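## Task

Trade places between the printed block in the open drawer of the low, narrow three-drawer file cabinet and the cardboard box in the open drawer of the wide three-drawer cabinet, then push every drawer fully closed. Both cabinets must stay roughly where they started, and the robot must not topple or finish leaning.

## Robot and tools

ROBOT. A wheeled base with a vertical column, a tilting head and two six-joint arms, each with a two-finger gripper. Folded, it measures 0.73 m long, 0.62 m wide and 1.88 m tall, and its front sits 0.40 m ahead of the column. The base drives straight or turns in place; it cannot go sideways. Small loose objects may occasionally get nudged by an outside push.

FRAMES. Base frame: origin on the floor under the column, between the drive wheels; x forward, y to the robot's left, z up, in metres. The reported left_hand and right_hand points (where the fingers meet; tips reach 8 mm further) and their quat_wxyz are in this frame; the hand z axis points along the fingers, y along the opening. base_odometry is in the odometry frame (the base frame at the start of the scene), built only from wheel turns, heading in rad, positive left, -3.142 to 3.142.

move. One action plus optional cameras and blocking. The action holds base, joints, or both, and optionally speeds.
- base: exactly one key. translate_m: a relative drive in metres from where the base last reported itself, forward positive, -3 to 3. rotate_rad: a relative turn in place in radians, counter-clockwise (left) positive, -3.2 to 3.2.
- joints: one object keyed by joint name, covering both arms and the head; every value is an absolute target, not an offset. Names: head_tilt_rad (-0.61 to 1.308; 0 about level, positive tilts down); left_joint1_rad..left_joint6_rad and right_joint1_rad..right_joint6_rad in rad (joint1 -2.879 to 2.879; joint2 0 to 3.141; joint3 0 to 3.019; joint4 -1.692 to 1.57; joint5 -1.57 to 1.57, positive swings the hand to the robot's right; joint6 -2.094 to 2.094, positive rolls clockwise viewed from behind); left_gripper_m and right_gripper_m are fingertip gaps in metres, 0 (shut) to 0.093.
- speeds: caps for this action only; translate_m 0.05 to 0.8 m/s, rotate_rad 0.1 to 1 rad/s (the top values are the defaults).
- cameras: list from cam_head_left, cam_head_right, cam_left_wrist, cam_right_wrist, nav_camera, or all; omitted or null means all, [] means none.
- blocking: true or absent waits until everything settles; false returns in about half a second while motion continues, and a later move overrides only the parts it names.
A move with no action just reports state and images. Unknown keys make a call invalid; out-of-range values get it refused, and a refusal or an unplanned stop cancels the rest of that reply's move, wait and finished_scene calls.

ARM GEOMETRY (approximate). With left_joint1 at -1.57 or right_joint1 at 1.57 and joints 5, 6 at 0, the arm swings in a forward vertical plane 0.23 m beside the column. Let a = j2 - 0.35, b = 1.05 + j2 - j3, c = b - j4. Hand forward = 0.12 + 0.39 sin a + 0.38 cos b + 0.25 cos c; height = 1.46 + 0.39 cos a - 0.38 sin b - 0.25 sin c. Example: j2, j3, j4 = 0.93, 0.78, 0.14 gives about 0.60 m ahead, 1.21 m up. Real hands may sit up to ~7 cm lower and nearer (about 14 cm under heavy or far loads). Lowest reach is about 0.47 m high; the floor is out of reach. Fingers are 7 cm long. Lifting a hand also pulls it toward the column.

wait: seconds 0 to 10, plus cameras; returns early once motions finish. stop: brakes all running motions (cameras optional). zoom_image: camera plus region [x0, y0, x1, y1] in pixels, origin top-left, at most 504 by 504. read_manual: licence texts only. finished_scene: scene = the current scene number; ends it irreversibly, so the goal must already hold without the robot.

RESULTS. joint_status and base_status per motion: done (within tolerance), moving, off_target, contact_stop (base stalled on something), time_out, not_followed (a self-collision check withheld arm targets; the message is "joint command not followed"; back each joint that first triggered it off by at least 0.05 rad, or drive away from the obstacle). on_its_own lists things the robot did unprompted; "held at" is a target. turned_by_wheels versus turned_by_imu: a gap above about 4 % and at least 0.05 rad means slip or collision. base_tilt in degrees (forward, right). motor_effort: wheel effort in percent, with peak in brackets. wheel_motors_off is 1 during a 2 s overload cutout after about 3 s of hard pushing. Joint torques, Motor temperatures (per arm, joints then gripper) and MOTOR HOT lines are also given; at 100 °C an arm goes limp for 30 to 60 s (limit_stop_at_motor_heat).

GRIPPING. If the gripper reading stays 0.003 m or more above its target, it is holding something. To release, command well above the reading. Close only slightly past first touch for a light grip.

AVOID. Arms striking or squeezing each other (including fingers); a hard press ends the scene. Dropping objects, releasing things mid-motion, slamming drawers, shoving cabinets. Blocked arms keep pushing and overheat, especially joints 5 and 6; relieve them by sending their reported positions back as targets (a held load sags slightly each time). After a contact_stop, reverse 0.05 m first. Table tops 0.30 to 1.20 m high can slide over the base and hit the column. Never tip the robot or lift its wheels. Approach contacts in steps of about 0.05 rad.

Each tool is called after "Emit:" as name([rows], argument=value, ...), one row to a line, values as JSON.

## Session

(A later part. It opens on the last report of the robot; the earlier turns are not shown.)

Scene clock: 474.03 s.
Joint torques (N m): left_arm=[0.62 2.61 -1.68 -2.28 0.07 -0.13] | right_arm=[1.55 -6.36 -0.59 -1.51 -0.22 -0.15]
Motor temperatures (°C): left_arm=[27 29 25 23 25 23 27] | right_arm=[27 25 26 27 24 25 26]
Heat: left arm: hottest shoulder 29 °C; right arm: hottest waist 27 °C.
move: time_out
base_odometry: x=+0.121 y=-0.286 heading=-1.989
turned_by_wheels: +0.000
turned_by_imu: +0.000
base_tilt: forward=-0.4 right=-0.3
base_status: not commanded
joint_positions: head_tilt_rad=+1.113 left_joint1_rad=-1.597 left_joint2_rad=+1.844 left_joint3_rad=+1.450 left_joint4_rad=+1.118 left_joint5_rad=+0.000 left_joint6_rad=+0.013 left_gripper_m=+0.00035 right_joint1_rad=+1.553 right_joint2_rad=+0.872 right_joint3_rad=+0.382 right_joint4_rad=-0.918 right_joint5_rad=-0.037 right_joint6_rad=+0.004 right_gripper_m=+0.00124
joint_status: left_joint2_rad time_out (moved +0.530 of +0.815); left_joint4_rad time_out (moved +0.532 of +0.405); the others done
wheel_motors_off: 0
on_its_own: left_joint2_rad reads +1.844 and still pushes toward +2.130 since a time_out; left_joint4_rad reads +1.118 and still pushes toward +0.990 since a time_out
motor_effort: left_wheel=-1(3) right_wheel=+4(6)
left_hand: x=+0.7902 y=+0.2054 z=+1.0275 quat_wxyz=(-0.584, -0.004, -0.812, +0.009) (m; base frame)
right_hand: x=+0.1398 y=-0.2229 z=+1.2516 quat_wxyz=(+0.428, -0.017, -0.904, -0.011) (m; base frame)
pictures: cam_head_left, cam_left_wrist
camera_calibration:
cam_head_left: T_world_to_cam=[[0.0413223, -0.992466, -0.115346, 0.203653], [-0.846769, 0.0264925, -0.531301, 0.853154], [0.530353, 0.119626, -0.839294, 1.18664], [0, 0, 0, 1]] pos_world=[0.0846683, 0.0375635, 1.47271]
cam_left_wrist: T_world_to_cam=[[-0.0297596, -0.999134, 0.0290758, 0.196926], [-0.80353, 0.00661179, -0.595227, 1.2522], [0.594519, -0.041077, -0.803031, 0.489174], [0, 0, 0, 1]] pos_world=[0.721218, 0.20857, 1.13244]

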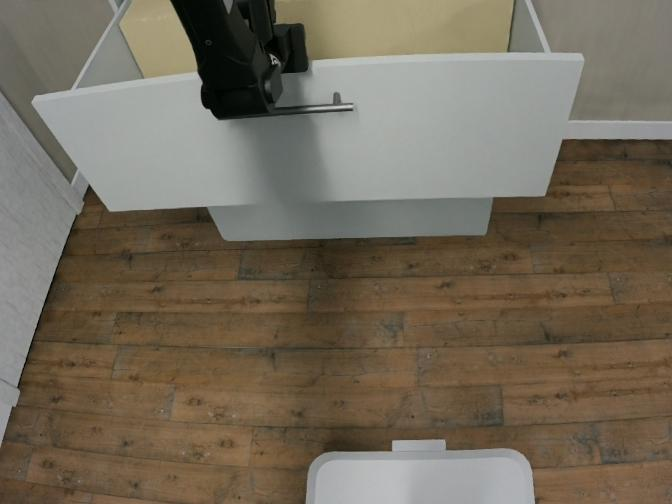

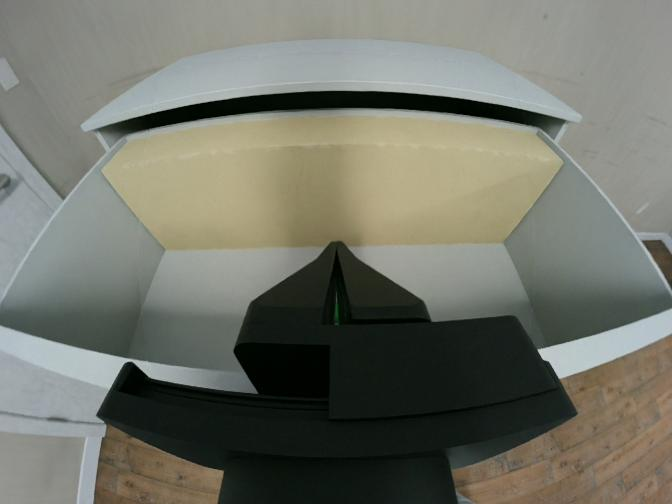

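Emit:
move(joints={"left_joint2_rad":1.3,"left_joint3_rad":0.8,"left_joint4_rad":0.6}, cameras=[])

Emit:
move(base={"translate_m": -0.25}, cameras=[])

Emit:
move(joints={"left_joint2_rad":2.13,"left_joint3_rad":1.40,"left_joint4_rad":0.99}, cameras=["cam_head_left","cam_left_wrist"])

Scene clock: 482.47 s.
Joint torques (N m): left_arm=[0.91 -11.75 0.46 1.78 0.07 -0.11] | right_arm=[1.49 -6.07 -0.62 -1.5 -0.23 -0.14]
Motor temperatures (°C): left_arm=[27 29 25 23 25 23 27] | right_arm=[27 25 26 27 24 25 26]
Heat: left arm: hottest shoulder 29 °C; right arm: hottest waist 27 °C.
move: done
base_odometry: x=+0.121 y=-0.286 heading=-1.989
turned_by_wheels: +0.000
turned_by_imu: +0.000
base_tilt: forward=-0.4 right=-0.3
base_status: not commanded
joint_positions: head_tilt_rad=+1.113 left_joint1_rad=-1.597 left_joint2_rad=+1.286 left_joint3_rad=+0.801 left_joint4_rad=+0.600 left_joint5_rad=+0.000 left_joint6_rad=+0.012 left_gripper_m=+0.00035 right_joint1_rad=+1.553 right_joint2_rad=+0.872 right_joint3_rad=+0.382 right_joint4_rad=-0.918 right_joint5_rad=-0.037 right_joint6_rad=+0.004 right_gripper_m=+0.00124
joint_status: all done
wheel_motors_off: 0
motor_effort: left_wheel=-4(8) right_wheel=+5(6)
left_hand: x=+0.5955 y=+0.2098 z=+1.1040 quat_wxyz=(-0.314, -0.008, -0.949, +0.011) (m; base frame)
right_hand: x=+0.1398 y=-0.2229 z=+1.2516 quat_wxyz=(+0.428, -0.017, -0.904, -0.011) (m; base frame)
pictures: none
No camera images: "cameras" was empty.

Scene clock: 484.20 s.
Joint torques (N m): left_arm=[0.91 -11.99 0.72 1.78 0.07 -0.11] | right_arm=[1.55 -6.01 -0.51 -1.52 -0.23 -0.14]
Motor temperatures (°C): left_arm=[27 29 25 23 25 23 27] | right_arm=[27 25 26 27 24 25 26]
Heat: left arm: hottest shoulder 29 °C; right arm: hottest waist 27 °C.
move: done
base_odometry: x=+0.222 y=-0.058 heading=-1.990
turned_by_wheels: -0.001
turned_by_imu: -0.001
base_tilt: forward=-0.4 right=-0.3
base_status: done
joint_positions: head_tilt_rad=+1.112 left_joint1_rad=-1.597 left_joint2_rad=+1.289 left_joint3_rad=+0.798 left_joint4_rad=+0.600 left_joint5_rad=+0.000 left_joint6_rad=+0.012 left_gripper_m=+0.00035 right_joint1_rad=+1.553 right_joint2_rad=+0.872 right_joint3_rad=+0.381 right_joint4_rad=-0.918 right_joint5_rad=-0.037 right_joint6_rad=+0.004 right_gripper_m=+0.00124
joint_status: not commanded
wheel_motors_off: 0
motor_effort: left_wheel=+0(68) right_wheel=+2(46)
left_hand: x=+0.5927 y=+0.2097 z=+1.1021 quat_wxyz=(-0.311, -0.008, -0.950, +0.011) (m; base frame)
right_hand: x=+0.1394 y=-0.2228 z=+1.2518 quat_wxyz=(+0.428, -0.017, -0.903, -0.011) (m; base frame)
pictures: none
No camera images: "cameras" was empty.

Scene clock: 485.90 s.
Joint torques (N m): left_arm=[0.62 -14.04 -1.05 2.29 0.07 -0.11] | right_arm=[1.49 -5.83 -0.53 -1.55 -0.22 -0.15]
Motor temperatures (°C): left_arm=[27 29 24 23 25 23 27] | right_arm=[27 25 26 27 24 25 26]
Heat: left arm: hottest shoulder 29 °C; right arm: hottest waist 27 °C.
move: done
base_odometry: x=+0.222 y=-0.058 heading=-1.990
turned_by_wheels: +0.000
turned_by_imu: +0.000
base_tilt: forward=-0.4 right=-0.3
base_status: not commanded
joint_positions: head_tilt_rad=+1.112 left_joint1_rad=-1.597 left_joint2_rad=+2.149 left_joint3_rad=+1.397 left_joint4_rad=+0.981 left_joint5_rad=+0.000 left_joint6_rad=+0.012 left_gripper_m=+0.00035 right_joint1_rad=+1.553 right_joint2_rad=+0.872 right_joint3_rad=+0.381 right_joint4_rad=-0.918 right_joint5_rad=-0.037 right_joint6_rad=+0.004 right_gripper_m=+0.00124
joint_status: all done
wheel_motors_off: 0
motor_effort: left_wheel=-5(6) right_wheel=+2(4)
left_hand: x=+0.5798 y=+0.2034 z=+0.8164 quat_wxyz=(-0.368, -0.007, -0.930, +0.011) (m; base frame)
right_hand: x=+0.1394 y=-0.2228 z=+1.2518 quat_wxyz=(+0.428, -0.017, -0.903, -0.011) (m; base frame)
pictures: cam_head_left, cam_left_wrist
camera_calibration:
cam_head_left: T_world_to_cam=[[0.0414275, -0.992466, -0.1153, 0.203588], [-0.846337, 0.0264763, -0.53199, 0.854184], [0.531035, 0.119622, -0.838864, 1.18603], [0, 0, 0, 1]] pos_world=[0.0846675, 0.0375635, 1.47281]
cam_left_wrist: T_world_to_cam=[[-0.0237587, -0.999022, 0.0372946, 0.184568], [-0.989636, 0.0182181, -0.142437, 0.6935], [0.141618, -0.0402922, -0.989101, 0.859048], [0, 0, 0, 1]] pos_world=[0.569041, 0.206366, 0.941582]

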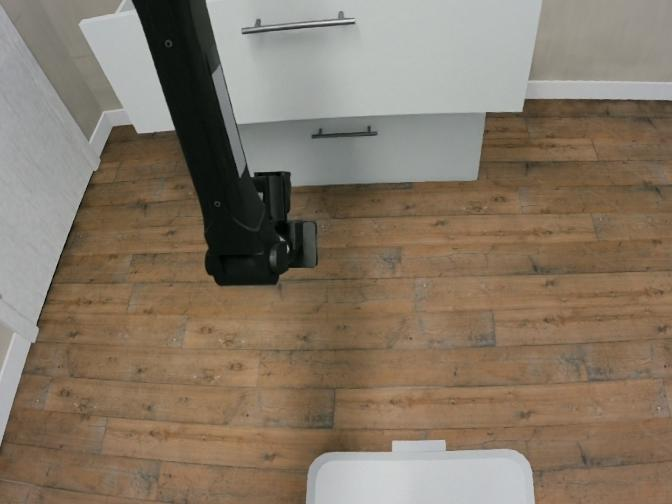

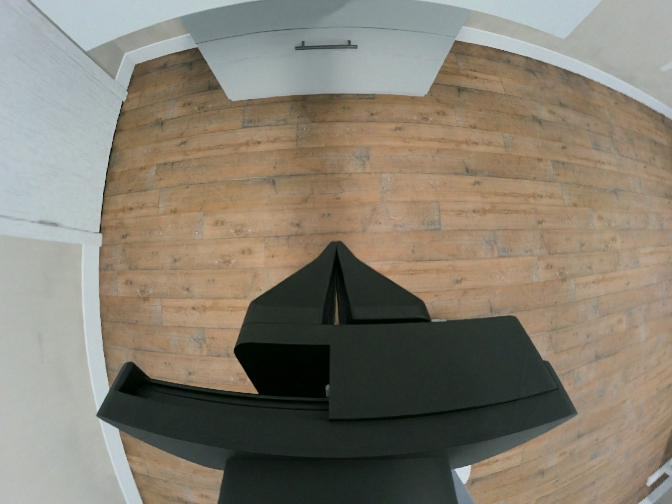

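Emit:
move(base={"translate_m": 0.5}, speeds={"translate_m": 0.12}, cameras=["cam_head_left","cam_left_wrist"])

Scene clock: 497.60 s.
Joint torques (N m): left_arm=[0.62 -16.85 -2.04 2.92 0.23 -0.03] | right_arm=[1.38 -6.18 -0.55 -1.51 -0.22 -0.14]
Motor temperatures (°C): left_arm=[27 30 24 23 25 23 27] | right_arm=[27 25 26 27 24 25 26]
Heat: left arm: hottest shoulder 30 °C; right arm: hottest waist 27 °C.
move: done
base_odometry: x=+0.019 y=-0.514 heading=-1.992
turned_by_wheels: -0.002
turned_by_imu: -0.002
base_tilt: forward=-0.4 right=-0.3
base_status: done
joint_positions: head_tilt_rad=+1.112 left_joint1_rad=-1.597 left_joint2_rad=+2.198 left_joint3_rad=+1.405 left_joint4_rad=+0.962 left_joint5_rad=-0.005 left_joint6_rad=+0.002 left_gripper_m=+0.00035 right_joint1_rad=+1.553 right_joint2_rad=+0.872 right_joint3_rad=+0.382 right_joint4_rad=-0.918 right_joint5_rad=-0.037 right_joint6_rad=+0.004 right_gripper_m=+0.00124
joint_status: not commanded
wheel_motors_off: 0
motor_effort: left_wheel=+0(50) right_wheel=+1(37)
left_hand: x=+0.5485 y=+0.2040 z=+0.7921 quat_wxyz=(-0.339, -0.002, -0.941, +0.010) (m; base frame)
right_hand: x=+0.1398 y=-0.2229 z=+1.2516 quat_wxyz=(+0.428, -0.017, -0.904, -0.011) (m; base frame)
pictures: cam_head_left, cam_left_wrist
camera_calibration:
cam_head_left: T_world_to_cam=[[0.0414524, -0.992467, -0.115288, 0.203569], [-0.846217, 0.0264758, -0.53218, 0.854453], [0.531223, 0.119619, -0.838745, 1.18584], [0, 0, 0, 1]] pos_world=[0.0846673, 0.0375635, 1.47281]
cam_left_wrist: T_world_to_cam=[[-0.0125383, -0.999104, 0.0404175, 0.176732], [-0.996628, 0.00920899, -0.0815314, 0.616442], [0.0810862, -0.0413034, -0.995851, 0.878214], [0, 0, 0, 1]] pos_world=[0.545369, 0.20717, 0.917687]

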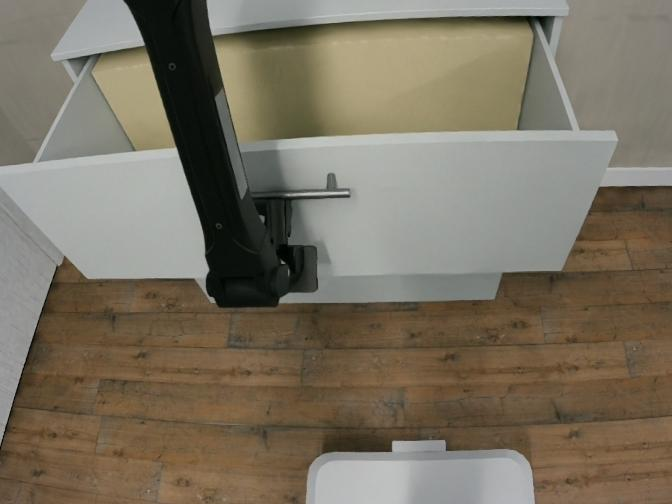

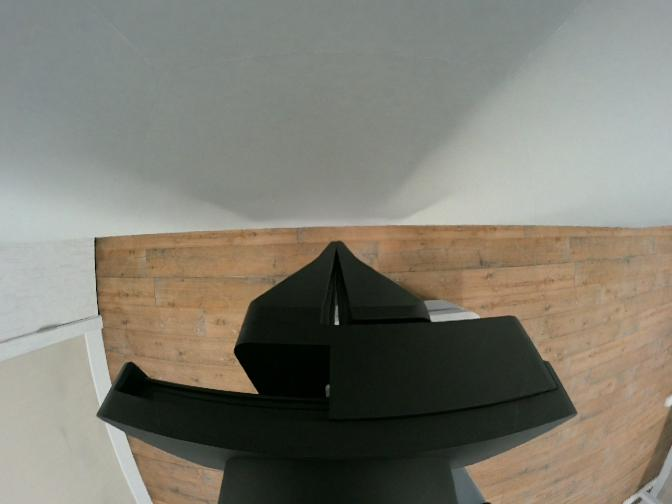

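Emit:
move(base={"translate_m": 0.2}, speeds={"translate_m": 0.1}, cameras=["cam_head_left","cam_left_wrist"])

Scene clock: 504.37 s.
Joint torques (N m): left_arm=[0.62 -16.67 -1.18 2.88 0.17 -0.02] | right_arm=[1.49 -6.12 -0.65 -1.5 -0.22 -0.14]
Motor temperatures (°C): left_arm=[27 30 24 23 25 23 27] | right_arm=[27 25 26 27 24 25 26]
Heat: left arm: hottest shoulder 30 °C; right arm: hottest waist 27 °C.
move: done
base_odometry: x=-0.063 y=-0.697 heading=-1.993
turned_by_wheels: -0.001
turned_by_imu: -0.001
base_tilt: forward=-0.4 right=-0.3
base_status: done
joint_positions: head_tilt_rad=+1.112 left_joint1_rad=-1.597 left_joint2_rad=+2.197 left_joint3_rad=+1.392 left_joint4_rad=+0.961 left_joint5_rad=-0.003 left_joint6_rad=+0.002 left_gripper_m=+0.00035 right_joint1_rad=+1.553 right_joint2_rad=+0.872 right_joint3_rad=+0.383 right_joint4_rad=-0.918 right_joint5_rad=-0.037 right_joint6_rad=+0.004 right_gripper_m=+0.00124
joint_status: not commanded
wheel_motors_off: 0
motor_effort: left_wheel=-1(49) right_wheel=+1(36)
left_hand: x=+0.5420 y=+0.2038 z=+0.7918 quat_wxyz=(-0.333, -0.003, -0.943, +0.011) (m; base frame)
right_hand: x=+0.1403 y=-0.2229 z=+1.2515 quat_wxyz=(+0.427, -0.017, -0.904, -0.011) (m; base frame)
pictures: cam_head_left, cam_left_wrist
camera_calibration:
cam_head_left: T_world_to_cam=[[0.0414559, -0.992466, -0.115295, 0.203578], [-0.846144, 0.0264929, -0.532295, 0.854616], [0.531339, 0.119623, -0.838671, 1.18572], [0, 0, 0, 1]] pos_world=[0.0846672, 0.0375635, 1.47281]
cam_left_wrist: T_world_to_cam=[[-0.0135262, -0.999031, 0.0418803, 0.17576], [-0.997534, 0.0105974, -0.0693827, 0.60042], [0.0688716, -0.0427155, -0.996711, 0.886002], [0, 0, 0, 1]] pos_world=[0.540297, 0.207073, 0.917386]

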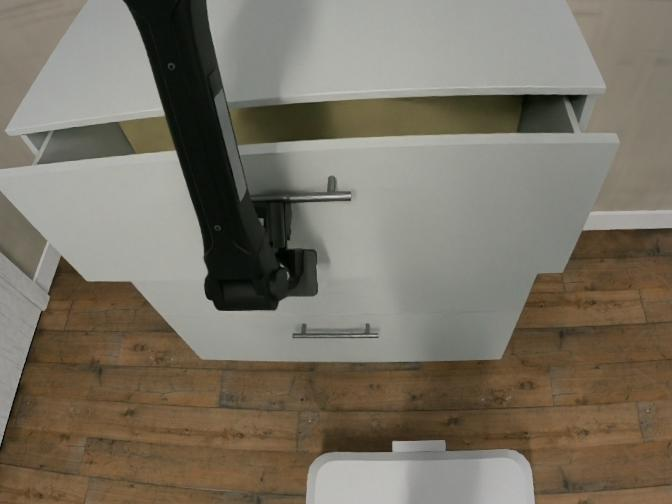

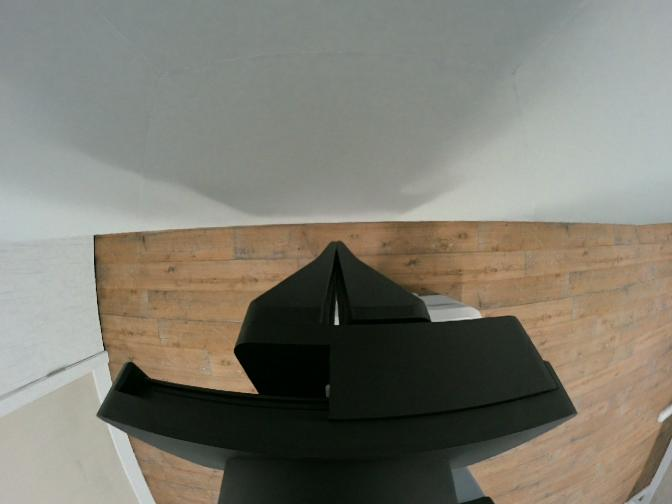

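Emit:
move(base={"translate_m": 0.08}, speeds={"translate_m": 0.06}, cameras=["cam_head_left"])

Emit:
move(base={"translate_m": 0.03}, speeds={"translate_m": 0.05}, cameras=["cam_head_left","cam_head_right"])

Scene clock: 511.80 s.
Joint torques (N m): left_arm=[0.67 -16.56 -0.66 2.85 0.15 -0.03] | right_arm=[1.49 -5.95 -0.59 -1.51 -0.22 -0.15]
Motor temperatures (°C): left_arm=[27 30 24 23 25 23 27] | right_arm=[27 25 26 27 24 25 26]
Heat: left arm: hottest shoulder 30 °C; right arm: hottest waist 27 °C.
move: done
base_odometry: x=-0.096 y=-0.770 heading=-1.994
turned_by_wheels: -0.001
turned_by_imu: -0.001
base_tilt: forward=-0.4 right=-0.3
base_status: done
joint_positions: head_tilt_rad=+1.111 left_joint1_rad=-1.597 left_joint2_rad=+2.197 left_joint3_rad=+1.384 left_joint4_rad=+0.961 left_joint5_rad=-0.003 left_joint6_rad=+0.002 left_gripper_m=+0.00035 right_joint1_rad=+1.553 right_joint2_rad=+0.872 right_joint3_rad=+0.382 right_joint4_rad=-0.918 right_joint5_rad=-0.037 right_joint6_rad=+0.004 right_gripper_m=+0.00124
joint_status: not commanded
wheel_motors_off: 0
motor_effort: left_wheel=+0(40) right_wheel=+1(37)
left_hand: x=+0.5373 y=+0.2038 z=+0.7914 quat_wxyz=(-0.329, -0.003, -0.944, +0.011) (m; base frame)
right_hand: x=+0.1400 y=-0.2229 z=+1.2516 quat_wxyz=(+0.428, -0.017, -0.904, -0.011) (m; base frame)
pictures: cam_head_left
camera_calibration:
cam_head_left: T_world_to_cam=[[0.0414694, -0.992466, -0.115286, 0.203565], [-0.846143, 0.026477, -0.532297, 0.85462], [0.531339, 0.119623, -0.838671, 1.18572], [0, 0, 0, 1]] pos_world=[0.0846672, 0.0375635, 1.47281]

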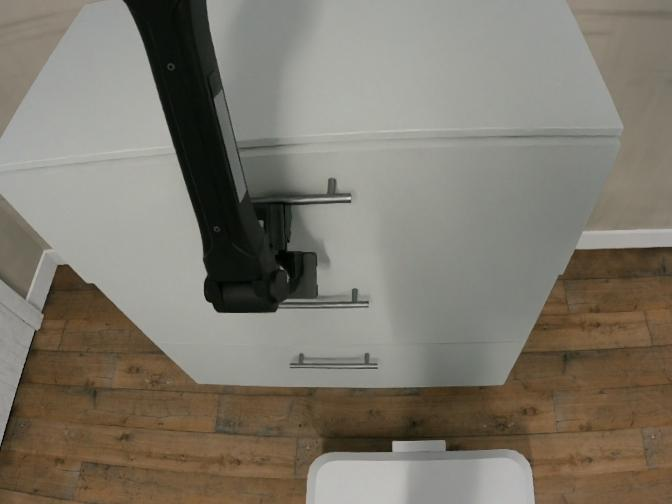

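Scene clock: 513.23 s.
Joint torques (N m): left_arm=[0.62 -16.38 0.35 2.85 0.14 -0.03] | right_arm=[1.49 -6.07 -0.54 -1.52 -0.22 -0.16]
Motor temperatures (°C): left_arm=[27 30 24 23 25 23 27] | right_arm=[27 25 26 27 24 25 26]
Heat: left arm: hottest shoulder 30 °C; right arm: hottest waist 27 °C.
move: done
base_odometry: x=-0.108 y=-0.797 heading=-1.995
turned_by_wheels: +0.000
turned_by_imu: +0.000
base_tilt: forward=-0.4 right=-0.3
base_status: done
joint_positions: head_tilt_rad=+1.111 left_joint1_rad=-1.597 left_joint2_rad=+2.200 left_joint3_rad=+1.366 left_joint4_rad=+0.961 left_joint5_rad=-0.002 left_joint6_rad=+0.002 left_gripper_m=+0.00035 right_joint1_rad=+1.553 right_joint2_rad=+0.871 right_joint3_rad=+0.382 right_joint4_rad=-0.918 right_joint5_rad=-0.037 right_joint6_rad=+0.004 right_gripper_m=+0.00124
joint_status: not commanded
wheel_motors_off: 0
motor_effort: left_wheel=+1(42) right_wheel=+1(37)
left_hand: x=+0.5257 y=+0.2038 z=+0.7897 quat_wxyz=(-0.320, -0.003, -0.947, +0.012) (m; base frame)
right_hand: x=+0.1399 y=-0.2229 z=+1.2517 quat_wxyz=(+0.428, -0.017, -0.904, -0.011) (m; base frame)
pictures: cam_head_left, cam_head_right
camera_calibration:
cam_head_left: T_world_to_cam=[[0.0414694, -0.992466, -0.115286, 0.203565], [-0.846143, 0.026477, -0.532297, 0.85462], [0.531339, 0.119623, -0.838671, 1.18572], [0, 0, 0, 1]] pos_world=[0.0846672, 0.0375635, 1.47281]
cam_head_right: T_world_to_cam=[[0.0569313, -0.990196, -0.127556, 0.15194], [-0.851662, 0.0185048, -0.523765, 0.846002], [0.520991, 0.138453, -0.842258, 1.19003], [0, 0, 0, 1]] pos_world=[0.0918618, -0.0299684, 1.4648]

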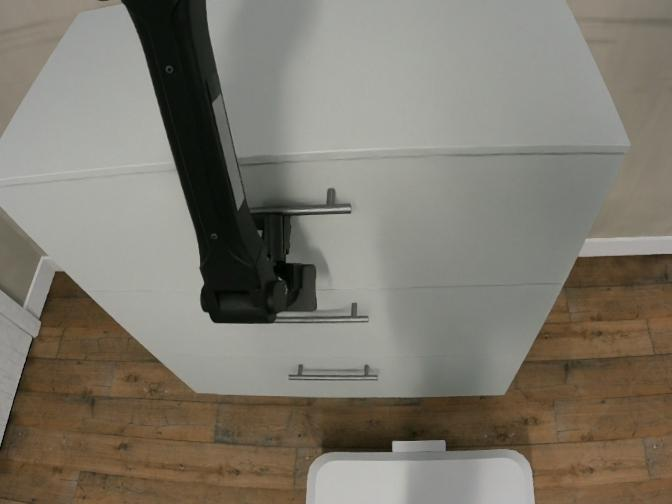

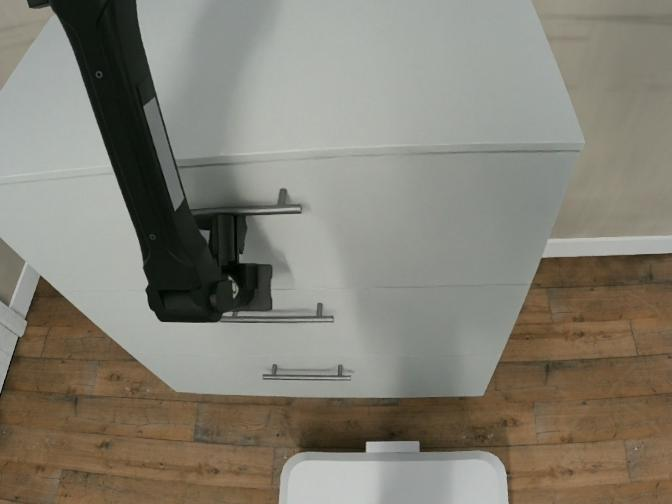

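Emit:
move(base={"translate_m": -0.45}, joints={"head_tilt_rad": 0.9}, cameras=["cam_head_left","cam_head_right","nav_camera"])

Emit:
zoom_image(camera="cam_head_right", region=[150, 0, 600, 300])

Scene clock: 520.47 s.
Joint torques (N m): left_arm=[0.44 -15.44 -0.68 2.81 0.12 -0.04] | right_arm=[1.49 -6.07 -0.34 -1.48 -0.22 -0.15]
Motor temperatures (°C): left_arm=[27 31 24 24 26 23 26] | right_arm=[27 25 26 27 24 25 26]
Heat: left arm: hottest shoulder 31 °C; right arm: hottest waist 27 °C.
move: done
base_odometry: x=+0.077 y=-0.387 heading=-1.997
turned_by_wheels: -0.002
turned_by_imu: -0.002
base_tilt: forward=-0.5 right=-0.3
base_status: done
joint_positions: head_tilt_rad=+0.914 left_joint1_rad=-1.595 left_joint2_rad=+2.176 left_joint3_rad=+1.387 left_joint4_rad=+0.964 left_joint5_rad=-0.002 left_joint6_rad=+0.004 left_gripper_m=+0.00035 right_joint1_rad=+1.553 right_joint2_rad=+0.870 right_joint3_rad=+0.379 right_joint4_rad=-0.919 right_joint5_rad=-0.037 right_joint6_rad=+0.004 right_gripper_m=+0.00124
joint_status: all done
wheel_motors_off: 0
motor_effort: left_wheel=-1(42) right_wheel=+1(57)
left_hand: x=+0.5539 y=+0.2055 z=+0.8011 quat_wxyz=(-0.343, -0.003, -0.939, +0.010) (m; base frame)
right_hand: x=+0.1385 y=-0.2228 z=+1.2524 quat_wxyz=(+0.429, -0.017, -0.903, -0.011) (m; base frame)
pictures: cam_head_left, cam_head_right, nav_camera
camera_calibration:
cam_head_left: T_world_to_cam=[[0.0632481, -0.992466, -0.104937, 0.186534], [-0.725468, 0.0264853, -0.687747, 1.08803], [0.685344, 0.119627, -0.718326, 0.992654], [0, 0, 0, 1]] pos_world=[0.097226, 0.0375635, 1.48092]
cam_head_right: T_world_to_cam=[[0.0808141, -0.990195, -0.11394, 0.129788], [-0.73255, 0.018513, -0.680461, 1.08141], [0.675899, 0.138458, -0.723872, 1.00004], [0, 0, 0, 1]] pos_world=[0.105769, -0.0299684, 1.47455]

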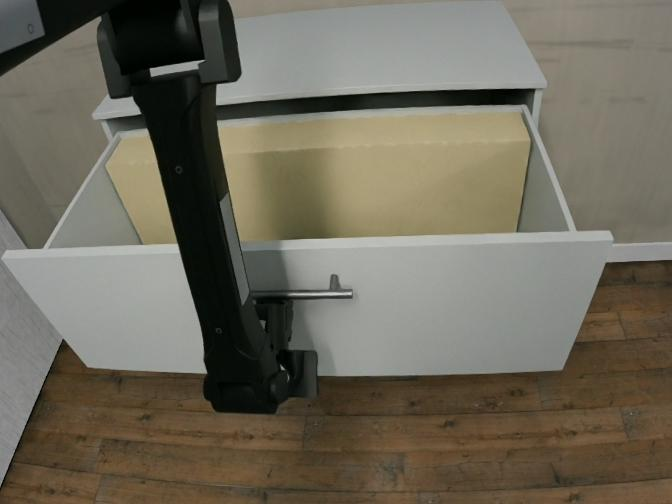

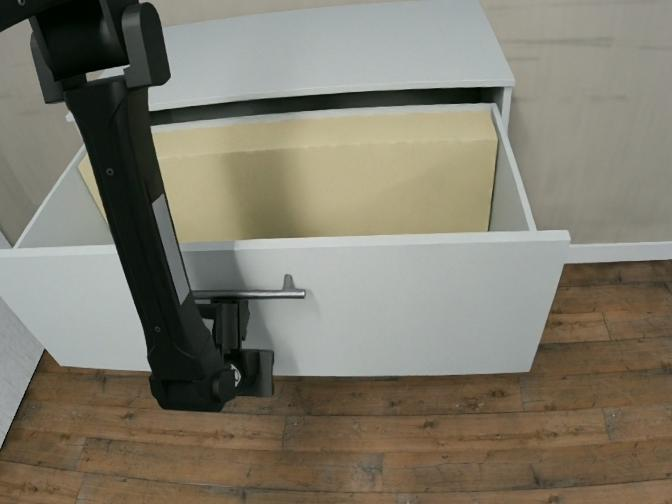

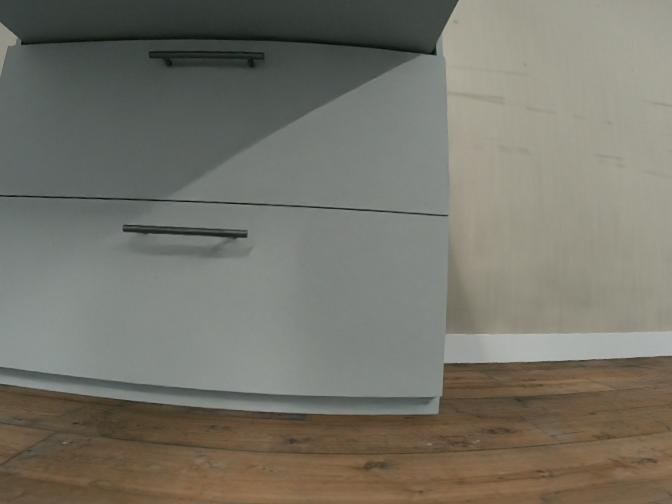

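Scaled by 1.120 from the camera's 672x504 image, which has a finer 960x720 frame.

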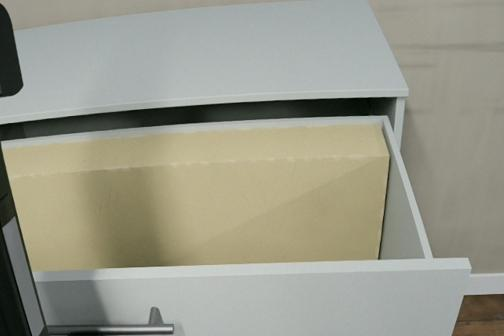

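Emit:
move(joints={"left_joint2_rad":2.478,"left_joint3_rad":1.83,"left_joint4_rad":0.913}, cameras=["cam_head_left","cam_left_wrist"])

Scene clock: 530.00 s.
Joint torques (N m): left_arm=[0.38 -12.28 -0.34 1.77 0.12 -0.04] | right_arm=[1.44 -5.95 -0.35 -1.5 -0.24 -0.16]
Motor temperatures (°C): left_arm=[27 32 24 23 25 23 26] | right_arm=[27 25 26 27 24 25 26]
Heat: left arm: hottest shoulder 32 °C; right arm: hottest waist 27 °C.
move: done
base_odometry: x=+0.077 y=-0.387 heading=-1.997
turned_by_wheels: +0.000
turned_by_imu: +0.000
base_tilt: forward=-0.4 right=-0.3
base_status: not commanded
joint_positions: head_tilt_rad=+0.914 left_joint1_rad=-1.595 left_joint2_rad=+2.489 left_joint3_rad=+1.828 left_joint4_rad=+0.918 left_joint5_rad=-0.002 left_joint6_rad=+0.003 left_gripper_m=+0.00035 right_joint1_rad=+1.553 right_joint2_rad=+0.870 right_joint3_rad=+0.379 right_joint4_rad=-0.919 right_joint5_rad=-0.037 right_joint6_rad=+0.004 right_gripper_m=+0.00124
joint_status: all done
wheel_motors_off: 0
motor_effort: left_wheel=-3(4) right_wheel=+3(4)
left_hand: x=+0.5679 y=+0.2031 z=+0.6951 quat_wxyz=(-0.381, -0.003, -0.925, +0.010) (m; base frame)
right_hand: x=+0.1385 y=-0.2228 z=+1.2524 quat_wxyz=(+0.429, -0.017, -0.903, -0.011) (m; base frame)
pictures: cam_head_left, cam_left_wrist
camera_calibration:
cam_head_left: T_world_to_cam=[[0.0632481, -0.992466, -0.104937, 0.186534], [-0.725468, 0.0264853, -0.687747, 1.08803], [0.685344, 0.119627, -0.718326, 0.992654], [0, 0, 0, 1]] pos_world=[0.097226, 0.0375635, 1.48092]
cam_left_wrist: T_world_to_cam=[[-0.0159772, -0.999081, 0.039768, 0.182421], [-0.985447, 0.00900251, -0.169745, 0.68283], [0.169231, -0.0419013, -0.984685, 0.722284], [0, 0, 0, 1]] pos_world=[0.553575, 0.206371, 0.819875]

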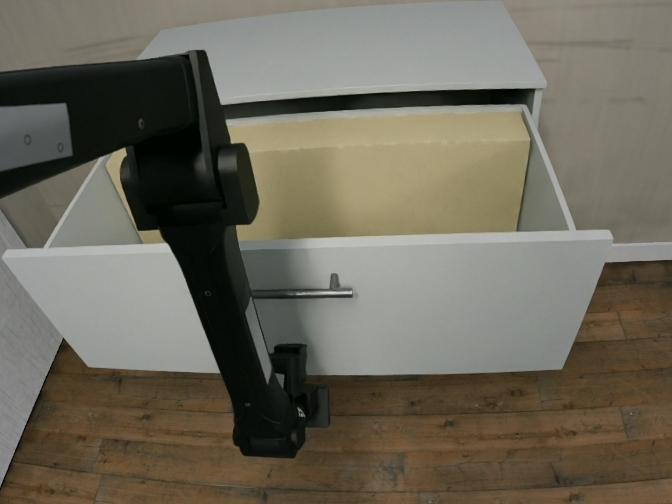

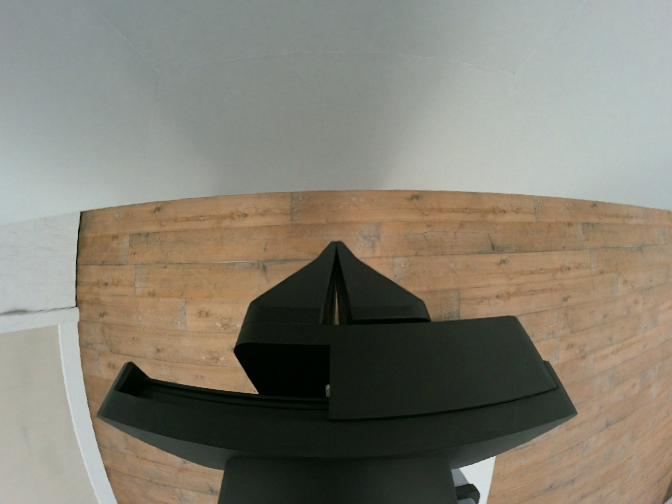

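Emit:
move(base={"translate_m": -0.08}, cameras=["cam_head_left"])

Emit:
move(joints={"left_joint2_rad":2.32,"left_joint3_rad":1.60,"left_joint4_rad":0.955}, cameras=["cam_head_left","cam_left_wrist"])

Scene clock: 547.67 s.
Joint torques (N m): left_arm=[0.5 -12.69 -0.38 1.74 0.12 -0.04] | right_arm=[1.44 -5.71 -0.65 -1.51 -0.23 -0.14]
Motor temperatures (°C): left_arm=[27 32 24 23 25 23 26] | right_arm=[27 25 26 27 24 25 26]
Heat: left arm: hottest shoulder 32 °C; right arm: hottest waist 27 °C.
move: done
base_odometry: x=+0.110 y=-0.314 heading=-1.998
turned_by_wheels: -0.001
turned_by_imu: -0.001
base_tilt: forward=-0.4 right=-0.3
base_status: done
joint_positions: head_tilt_rad=+0.914 left_joint1_rad=-1.595 left_joint2_rad=+2.488 left_joint3_rad=+1.827 left_joint4_rad=+0.918 left_joint5_rad=-0.002 left_joint6_rad=+0.003 left_gripper_m=+0.00035 right_joint1_rad=+1.553 right_joint2_rad=+0.869 right_joint3_rad=+0.383 right_joint4_rad=-0.919 right_joint5_rad=-0.037 right_joint6_rad=+0.004 right_gripper_m=+0.00124
joint_status: not commanded
wheel_motors_off: 0
motor_effort: left_wheel=-1(61) right_wheel=+2(46)
left_hand: x=+0.5681 y=+0.2031 z=+0.6953 quat_wxyz=(-0.381, -0.003, -0.925, +0.010) (m; base frame)
right_hand: x=+0.1407 y=-0.2229 z=+1.2517 quat_wxyz=(+0.427, -0.017, -0.904, -0.011) (m; base frame)
pictures: cam_head_left
camera_calibration:
cam_head_left: T_world_to_cam=[[0.0632826, -0.992466, -0.104916, 0.1865], [-0.725271, 0.0264799, -0.687954, 1.08832], [0.685549, 0.119628, -0.718131, 0.992344], [0, 0, 0, 1]] pos_world=[0.0972258, 0.0375635, 1.48092]

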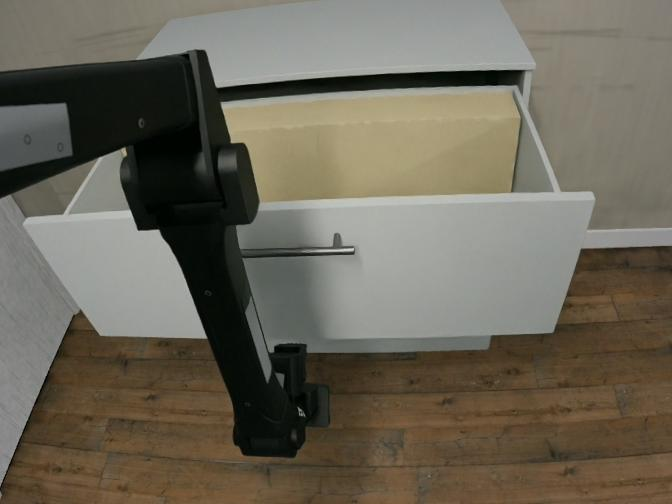

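Scene clock: 548.70 s.
Joint torques (N m): left_arm=[0.44 -12.69 -1.73 2.47 0.12 -0.04] | right_arm=[1.44 -5.83 -0.7 -1.44 -0.23 -0.15]
Motor temperatures (°C): left_arm=[27 32 24 23 25 23 26] | right_arm=[27 25 26 27 24 25 26]
Heat: left arm: hottest shoulder 32 °C; right arm: hottest waist 27 °C.
move: done
base_odometry: x=+0.110 y=-0.314 heading=-1.998
turned_by_wheels: +0.000
turned_by_imu: +0.000
base_tilt: forward=-0.4 right=-0.3
base_status: not commanded
joint_positions: head_tilt_rad=+0.914 left_joint1_rad=-1.595 left_joint2_rad=+2.325 left_joint3_rad=+1.609 left_joint4_rad=+0.940 left_joint5_rad=-0.002 left_joint6_rad=+0.003 left_gripper_m=+0.00035 right_joint1_rad=+1.553 right_joint2_rad=+0.869 right_joint3_rad=+0.383 right_joint4_rad=-0.919 right_joint5_rad=-0.037 right_joint6_rad=+0.004 right_gripper_m=+0.00124
joint_status: all done
wheel_motors_off: 0
motor_effort: left_wheel=-2(3) right_wheel=+1(3)
left_hand: x=+0.5714 y=+0.2042 z=+0.7485 quat_wxyz=(-0.365, -0.003, -0.931, +0.010) (m; base frame)
right_hand: x=+0.1407 y=-0.2229 z=+1.2517 quat_wxyz=(+0.427, -0.017, -0.904, -0.011) (m; base frame)
pictures: cam_head_left, cam_left_wrist
camera_calibration:
cam_head_left: T_world_to_cam=[[0.0632826, -0.992466, -0.104916, 0.1865], [-0.725271, 0.0264799, -0.687954, 1.08832], [0.685549, 0.119628, -0.718131, 0.992344], [0, 0, 0, 1]] pos_world=[0.0972258, 0.0375635, 1.48092]
cam_left_wrist: T_world_to_cam=[[-0.0153314, -0.999083, 0.0399842, 0.18085], [-0.990482, 0.00970445, -0.137302, 0.673751], [0.136788, -0.0417087, -0.989722, 0.796593], [0, 0, 0, 1]] pos_world=[0.561147, 0.20737, 0.873681]

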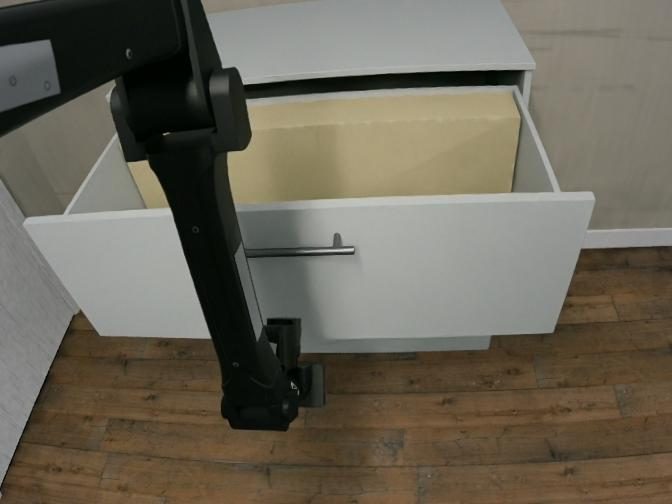

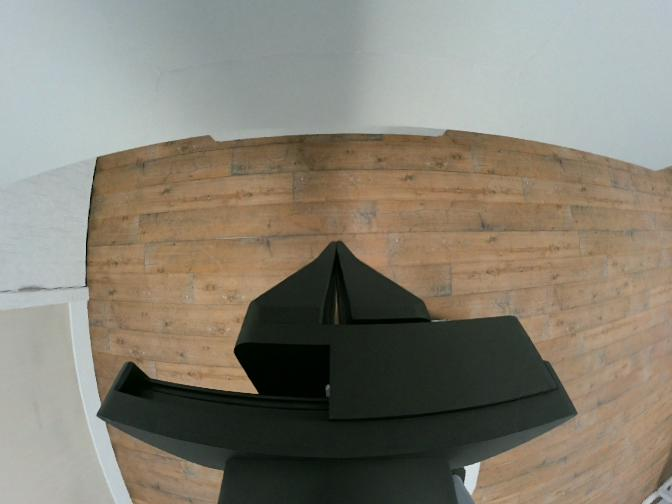

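Emit:
move(base={"translate_m": 0.44}, speeds={"translate_m": 0.1}, joints={"head_tilt_rad": 1.1}, cameras=["cam_head_left","cam_left_wrist"])

Scene clock: 558.30 s.
Joint torques (N m): left_arm=[0.44 -14.33 -0.55 2.32 0.12 -0.04] | right_arm=[1.32 -6.01 -0.65 -1.51 -0.23 -0.14]
Motor temperatures (°C): left_arm=[27 32 24 23 25 23 26] | right_arm=[27 25 26 27 24 25 26]
Heat: left arm: hottest shoulder 32 °C; right arm: hottest waist 27 °C.
move: done
base_odometry: x=-0.073 y=-0.715 heading=-1.999
turned_by_wheels: -0.001
turned_by_imu: -0.001
base_tilt: forward=-0.4 right=-0.2
base_status: done
joint_positions: head_tilt_rad=+1.099 left_joint1_rad=-1.595 left_joint2_rad=+2.360 left_joint3_rad=+1.587 left_joint4_rad=+0.942 left_joint5_rad=-0.002 left_joint6_rad=+0.003 left_gripper_m=+0.00035 right_joint1_rad=+1.553 right_joint2_rad=+0.869 right_joint3_rad=+0.382 right_joint4_rad=-0.919 right_joint5_rad=-0.037 right_joint6_rad=+0.004 right_gripper_m=+0.00124
joint_status: all done
wheel_motors_off: 0
motor_effort: left_wheel=-1(50) right_wheel=+1(37)
left_hand: x=+0.5343 y=+0.2039 z=+0.7320 quat_wxyz=(-0.339, -0.003, -0.941, +0.011) (m; base frame)
right_hand: x=+0.1403 y=-0.2229 z=+1.2518 quat_wxyz=(+0.427, -0.017, -0.904, -0.011) (m; base frame)
pictures: cam_head_left, cam_left_wrist
camera_calibration:
cam_head_left: T_world_to_cam=[[0.0428713, -0.992466, -0.114772, 0.202694], [-0.839593, 0.0264771, -0.542571, 0.870147], [0.541522, 0.119623, -0.832132, 1.17506], [0, 0, 0, 1]] pos_world=[0.0855562, 0.0375635, 1.47319]
cam_left_wrist: T_world_to_cam=[[-0.0144726, -0.99908, 0.0403705, 0.179942], [-0.996539, 0.0111071, -0.0823759, 0.597475], [0.0818518, -0.041423, -0.995783, 0.819087], [0, 0, 0, 1]] pos_world=[0.530968, 0.20707, 0.857587]

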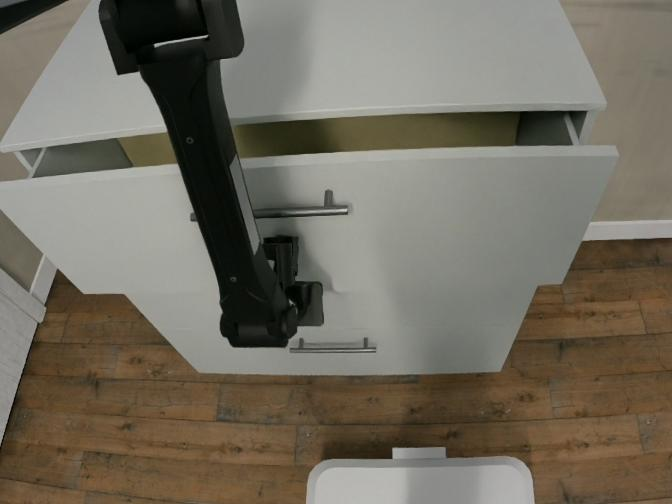

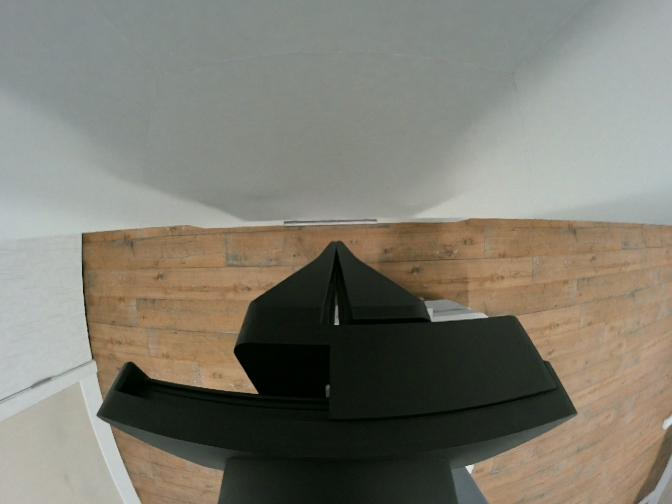

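Emit:
move(base={"translate_m": 0.065}, speeds={"translate_m": 0.06}, cameras=["cam_head_left"])

Emit:
move(base={"translate_m": 0.03}, speeds={"translate_m": 0.05}, cameras=["cam_head_left"])

Scene clock: 563.90 s.
Joint torques (N m): left_arm=[0.44 -14.39 -0.17 2.36 0.12 -0.04] | right_arm=[1.32 -5.77 -0.7 -1.51 -0.22 -0.13]
Motor temperatures (°C): left_arm=[27 32 24 23 25 23 26] | right_arm=[27 25 26 27 24 25 26]
Heat: left arm: hottest shoulder 32 °C; right arm: hottest waist 27 °C.
move: done
base_odometry: x=-0.100 y=-0.774 heading=-2.001
turned_by_wheels: -0.001
turned_by_imu: -0.001
base_tilt: forward=-0.4 right=-0.3
base_status: done
joint_positions: head_tilt_rad=+1.100 left_joint1_rad=-1.595 left_joint2_rad=+2.363 left_joint3_rad=+1.580 left_joint4_rad=+0.942 left_joint5_rad=-0.002 left_joint6_rad=+0.003 left_gripper_m=+0.00035 right_joint1_rad=+1.553 right_joint2_rad=+0.870 right_joint3_rad=+0.384 right_joint4_rad=-0.919 right_joint5_rad=-0.037 right_joint6_rad=+0.004 right_gripper_m=+0.00124
joint_status: not commanded
wheel_motors_off: 0
motor_effort: left_wheel=+0(44) right_wheel=+1(38)
left_hand: x=+0.5280 y=+0.2040 z=+0.7304 quat_wxyz=(-0.335, -0.003, -0.942, +0.011) (m; base frame)
right_hand: x=+0.1411 y=-0.2229 z=+1.2516 quat_wxyz=(+0.427, -0.017, -0.904, -0.011) (m; base frame)
pictures: cam_head_left
camera_calibration:
cam_head_left: T_world_to_cam=[[0.0427881, -0.992466, -0.114802, 0.202749], [-0.839987, 0.026476, -0.541961, 0.869199], [0.540917, 0.119621, -0.832526, 1.17575], [0, 0, 0, 1]] pos_world=[0.0854569, 0.0375635, 1.47319]

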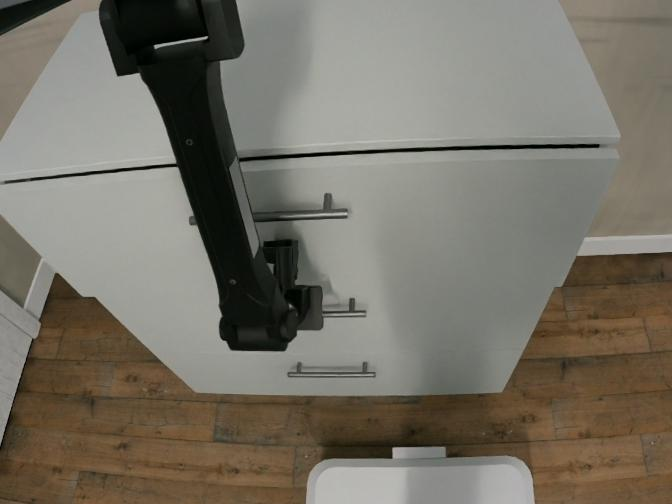

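Scene clock: 565.20 s.
Joint torques (N m): left_arm=[0.44 -14.15 0.17 2.3 0.12 -0.04] | right_arm=[1.49 -6.01 -0.76 -1.48 -0.23 -0.15]
Motor temperatures (°C): left_arm=[27 32 24 23 25 23 26] | right_arm=[27 25 26 27 24 25 26]
Heat: left arm: hottest shoulder 32 °C; right arm: hottest waist 27 °C.
move: done
base_odometry: x=-0.112 y=-0.801 heading=-2.002
turned_by_wheels: -0.001
turned_by_imu: -0.001
base_tilt: forward=-0.4 right=-0.3
base_status: done
joint_positions: head_tilt_rad=+1.100 left_joint1_rad=-1.595 left_joint2_rad=+2.363 left_joint3_rad=+1.574 left_joint4_rad=+0.942 left_joint5_rad=-0.002 left_joint6_rad=+0.003 left_gripper_m=+0.00035 right_joint1_rad=+1.553 right_joint2_rad=+0.869 right_joint3_rad=+0.384 right_joint4_rad=-0.919 right_joint5_rad=-0.037 right_joint6_rad=+0.004 right_gripper_m=+0.00124
joint_status: not commanded
wheel_motors_off: 0
motor_effort: left_wheel=+0(40) right_wheel=+0(39)
left_hand: x=+0.5241 y=+0.2040 z=+0.7298 quat_wxyz=(-0.331, -0.003, -0.943, +0.011) (m; base frame)
right_hand: x=+0.1414 y=-0.2229 z=+1.2515 quat_wxyz=(+0.426, -0.017, -0.904, -0.011) (m; base frame)
pictures: cam_head_left
camera_calibration:
cam_head_left: T_world_to_cam=[[0.0427608, -0.992467, -0.114811, 0.202764], [-0.840063, 0.026487, -0.541842, 0.869031], [0.540802, 0.119618, -0.832601, 1.17587], [0, 0, 0, 1]] pos_world=[0.085457, 0.0375635, 1.47319]

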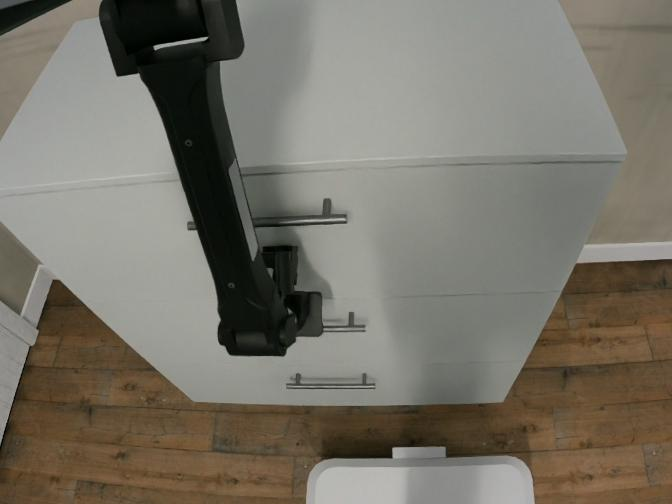

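Emit:
move(base={"translate_m": 0.012}, speeds={"translate_m": 0.05}, cameras=["cam_head_left"])

Emit:
move(base={"translate_m": -0.08}, speeds={"translate_m": 0.1}, cameras=["cam_head_left"])

Scene clock: 573.20 s.
Joint torques (N m): left_arm=[0.44 -14.39 0.87 2.29 0.12 -0.04] | right_arm=[1.38 -5.77 -0.66 -1.44 -0.23 -0.16]
Motor temperatures (°C): left_arm=[27 32 24 23 25 23 26] | right_arm=[27 25 26 27 24 25 26]
Heat: left arm: hottest shoulder 32 °C; right arm: hottest waist 27 °C.
move: done
base_odometry: x=-0.117 y=-0.812 heading=-2.002
turned_by_wheels: +0.000
turned_by_imu: +0.000
base_tilt: forward=-0.4 right=-0.3
base_status: done
joint_positions: head_tilt_rad=+1.100 left_joint1_rad=-1.595 left_joint2_rad=+2.371 left_joint3_rad=+1.562 left_joint4_rad=+0.942 left_joint5_rad=-0.002 left_joint6_rad=+0.003 left_gripper_m=+0.00035 right_joint1_rad=+1.553 right_joint2_rad=+0.869 right_joint3_rad=+0.383 right_joint4_rad=-0.919 right_joint5_rad=-0.037 right_joint6_rad=+0.004 right_gripper_m=+0.00124
joint_status: not commanded
wheel_motors_off: 0
motor_effort: left_wheel=+1(44) right_wheel=+1(36)
left_hand: x=+0.5121 y=+0.2041 z=+0.7263 quat_wxyz=(-0.322, -0.004, -0.947, +0.011) (m; base frame)
right_hand: x=+0.1405 y=-0.2229 z=+1.2518 quat_wxyz=(+0.427, -0.017, -0.904, -0.011) (m; base frame)
pictures: cam_head_left
camera_calibration:
cam_head_left: T_world_to_cam=[[0.0427635, -0.992466, -0.114814, 0.202769], [-0.840108, 0.0264766, -0.541772, 0.868933], [0.540731, 0.119624, -0.832647, 1.17594], [0, 0, 0, 1]] pos_world=[0.0854571, 0.0375635, 1.47319]

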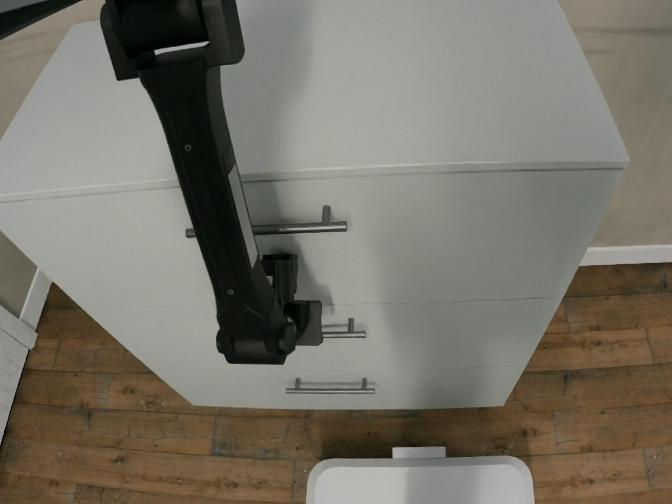

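Scene clock: 574.83 s.
Joint torques (N m): left_arm=[0.44 -13.51 -0.98 2.41 0.12 -0.04] | right_arm=[1.2 -5.83 -0.72 -1.51 -0.21 -0.13]
Motor temperatures (°C): left_arm=[27 32 24 23 25 23 26] | right_arm=[27 25 26 27 24 25 26]
Heat: left arm: hottest shoulder 32 °C; right arm: hottest waist 27 °C.
move: done
base_odometry: x=-0.084 y=-0.739 heading=-2.000
turned_by_wheels: +0.002
turned_by_imu: +0.002
base_tilt: forward=-0.4 right=-0.3
base_status: done
joint_positions: head_tilt_rad=+1.100 left_joint1_rad=-1.595 left_joint2_rad=+2.337 left_joint3_rad=+1.597 left_joint4_rad=+0.942 left_joint5_rad=-0.002 left_joint6_rad=+0.003 left_gripper_m=+0.00035 right_joint1_rad=+1.553 right_joint2_rad=+0.869 right_joint3_rad=+0.384 right_joint4_rad=-0.919 right_joint5_rad=-0.037 right_joint6_rad=+0.004 right_gripper_m=+0.00124
joint_status: not commanded
wheel_motors_off: 0
motor_effort: left_wheel=+1(55) right_wheel=-2(32)
left_hand: x=+0.5563 y=+0.2039 z=+0.7425 quat_wxyz=(-0.355, -0.003, -0.935, +0.011) (m; base frame)
right_hand: x=+0.1414 y=-0.2229 z=+1.2515 quat_wxyz=(+0.426, -0.017, -0.904, -0.011) (m; base frame)
pictures: cam_head_left
camera_calibration:
cam_head_left: T_world_to_cam=[[0.04275, -0.992466, -0.114823, 0.202783], [-0.840109, 0.0264926, -0.541771, 0.868929], [0.540731, 0.119624, -0.832647, 1.17594], [0, 0, 0, 1]] pos_world=[0.0854571, 0.0375635, 1.47319]

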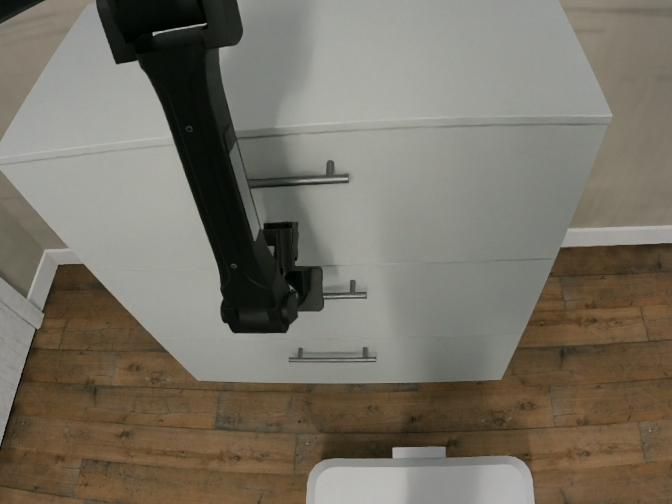

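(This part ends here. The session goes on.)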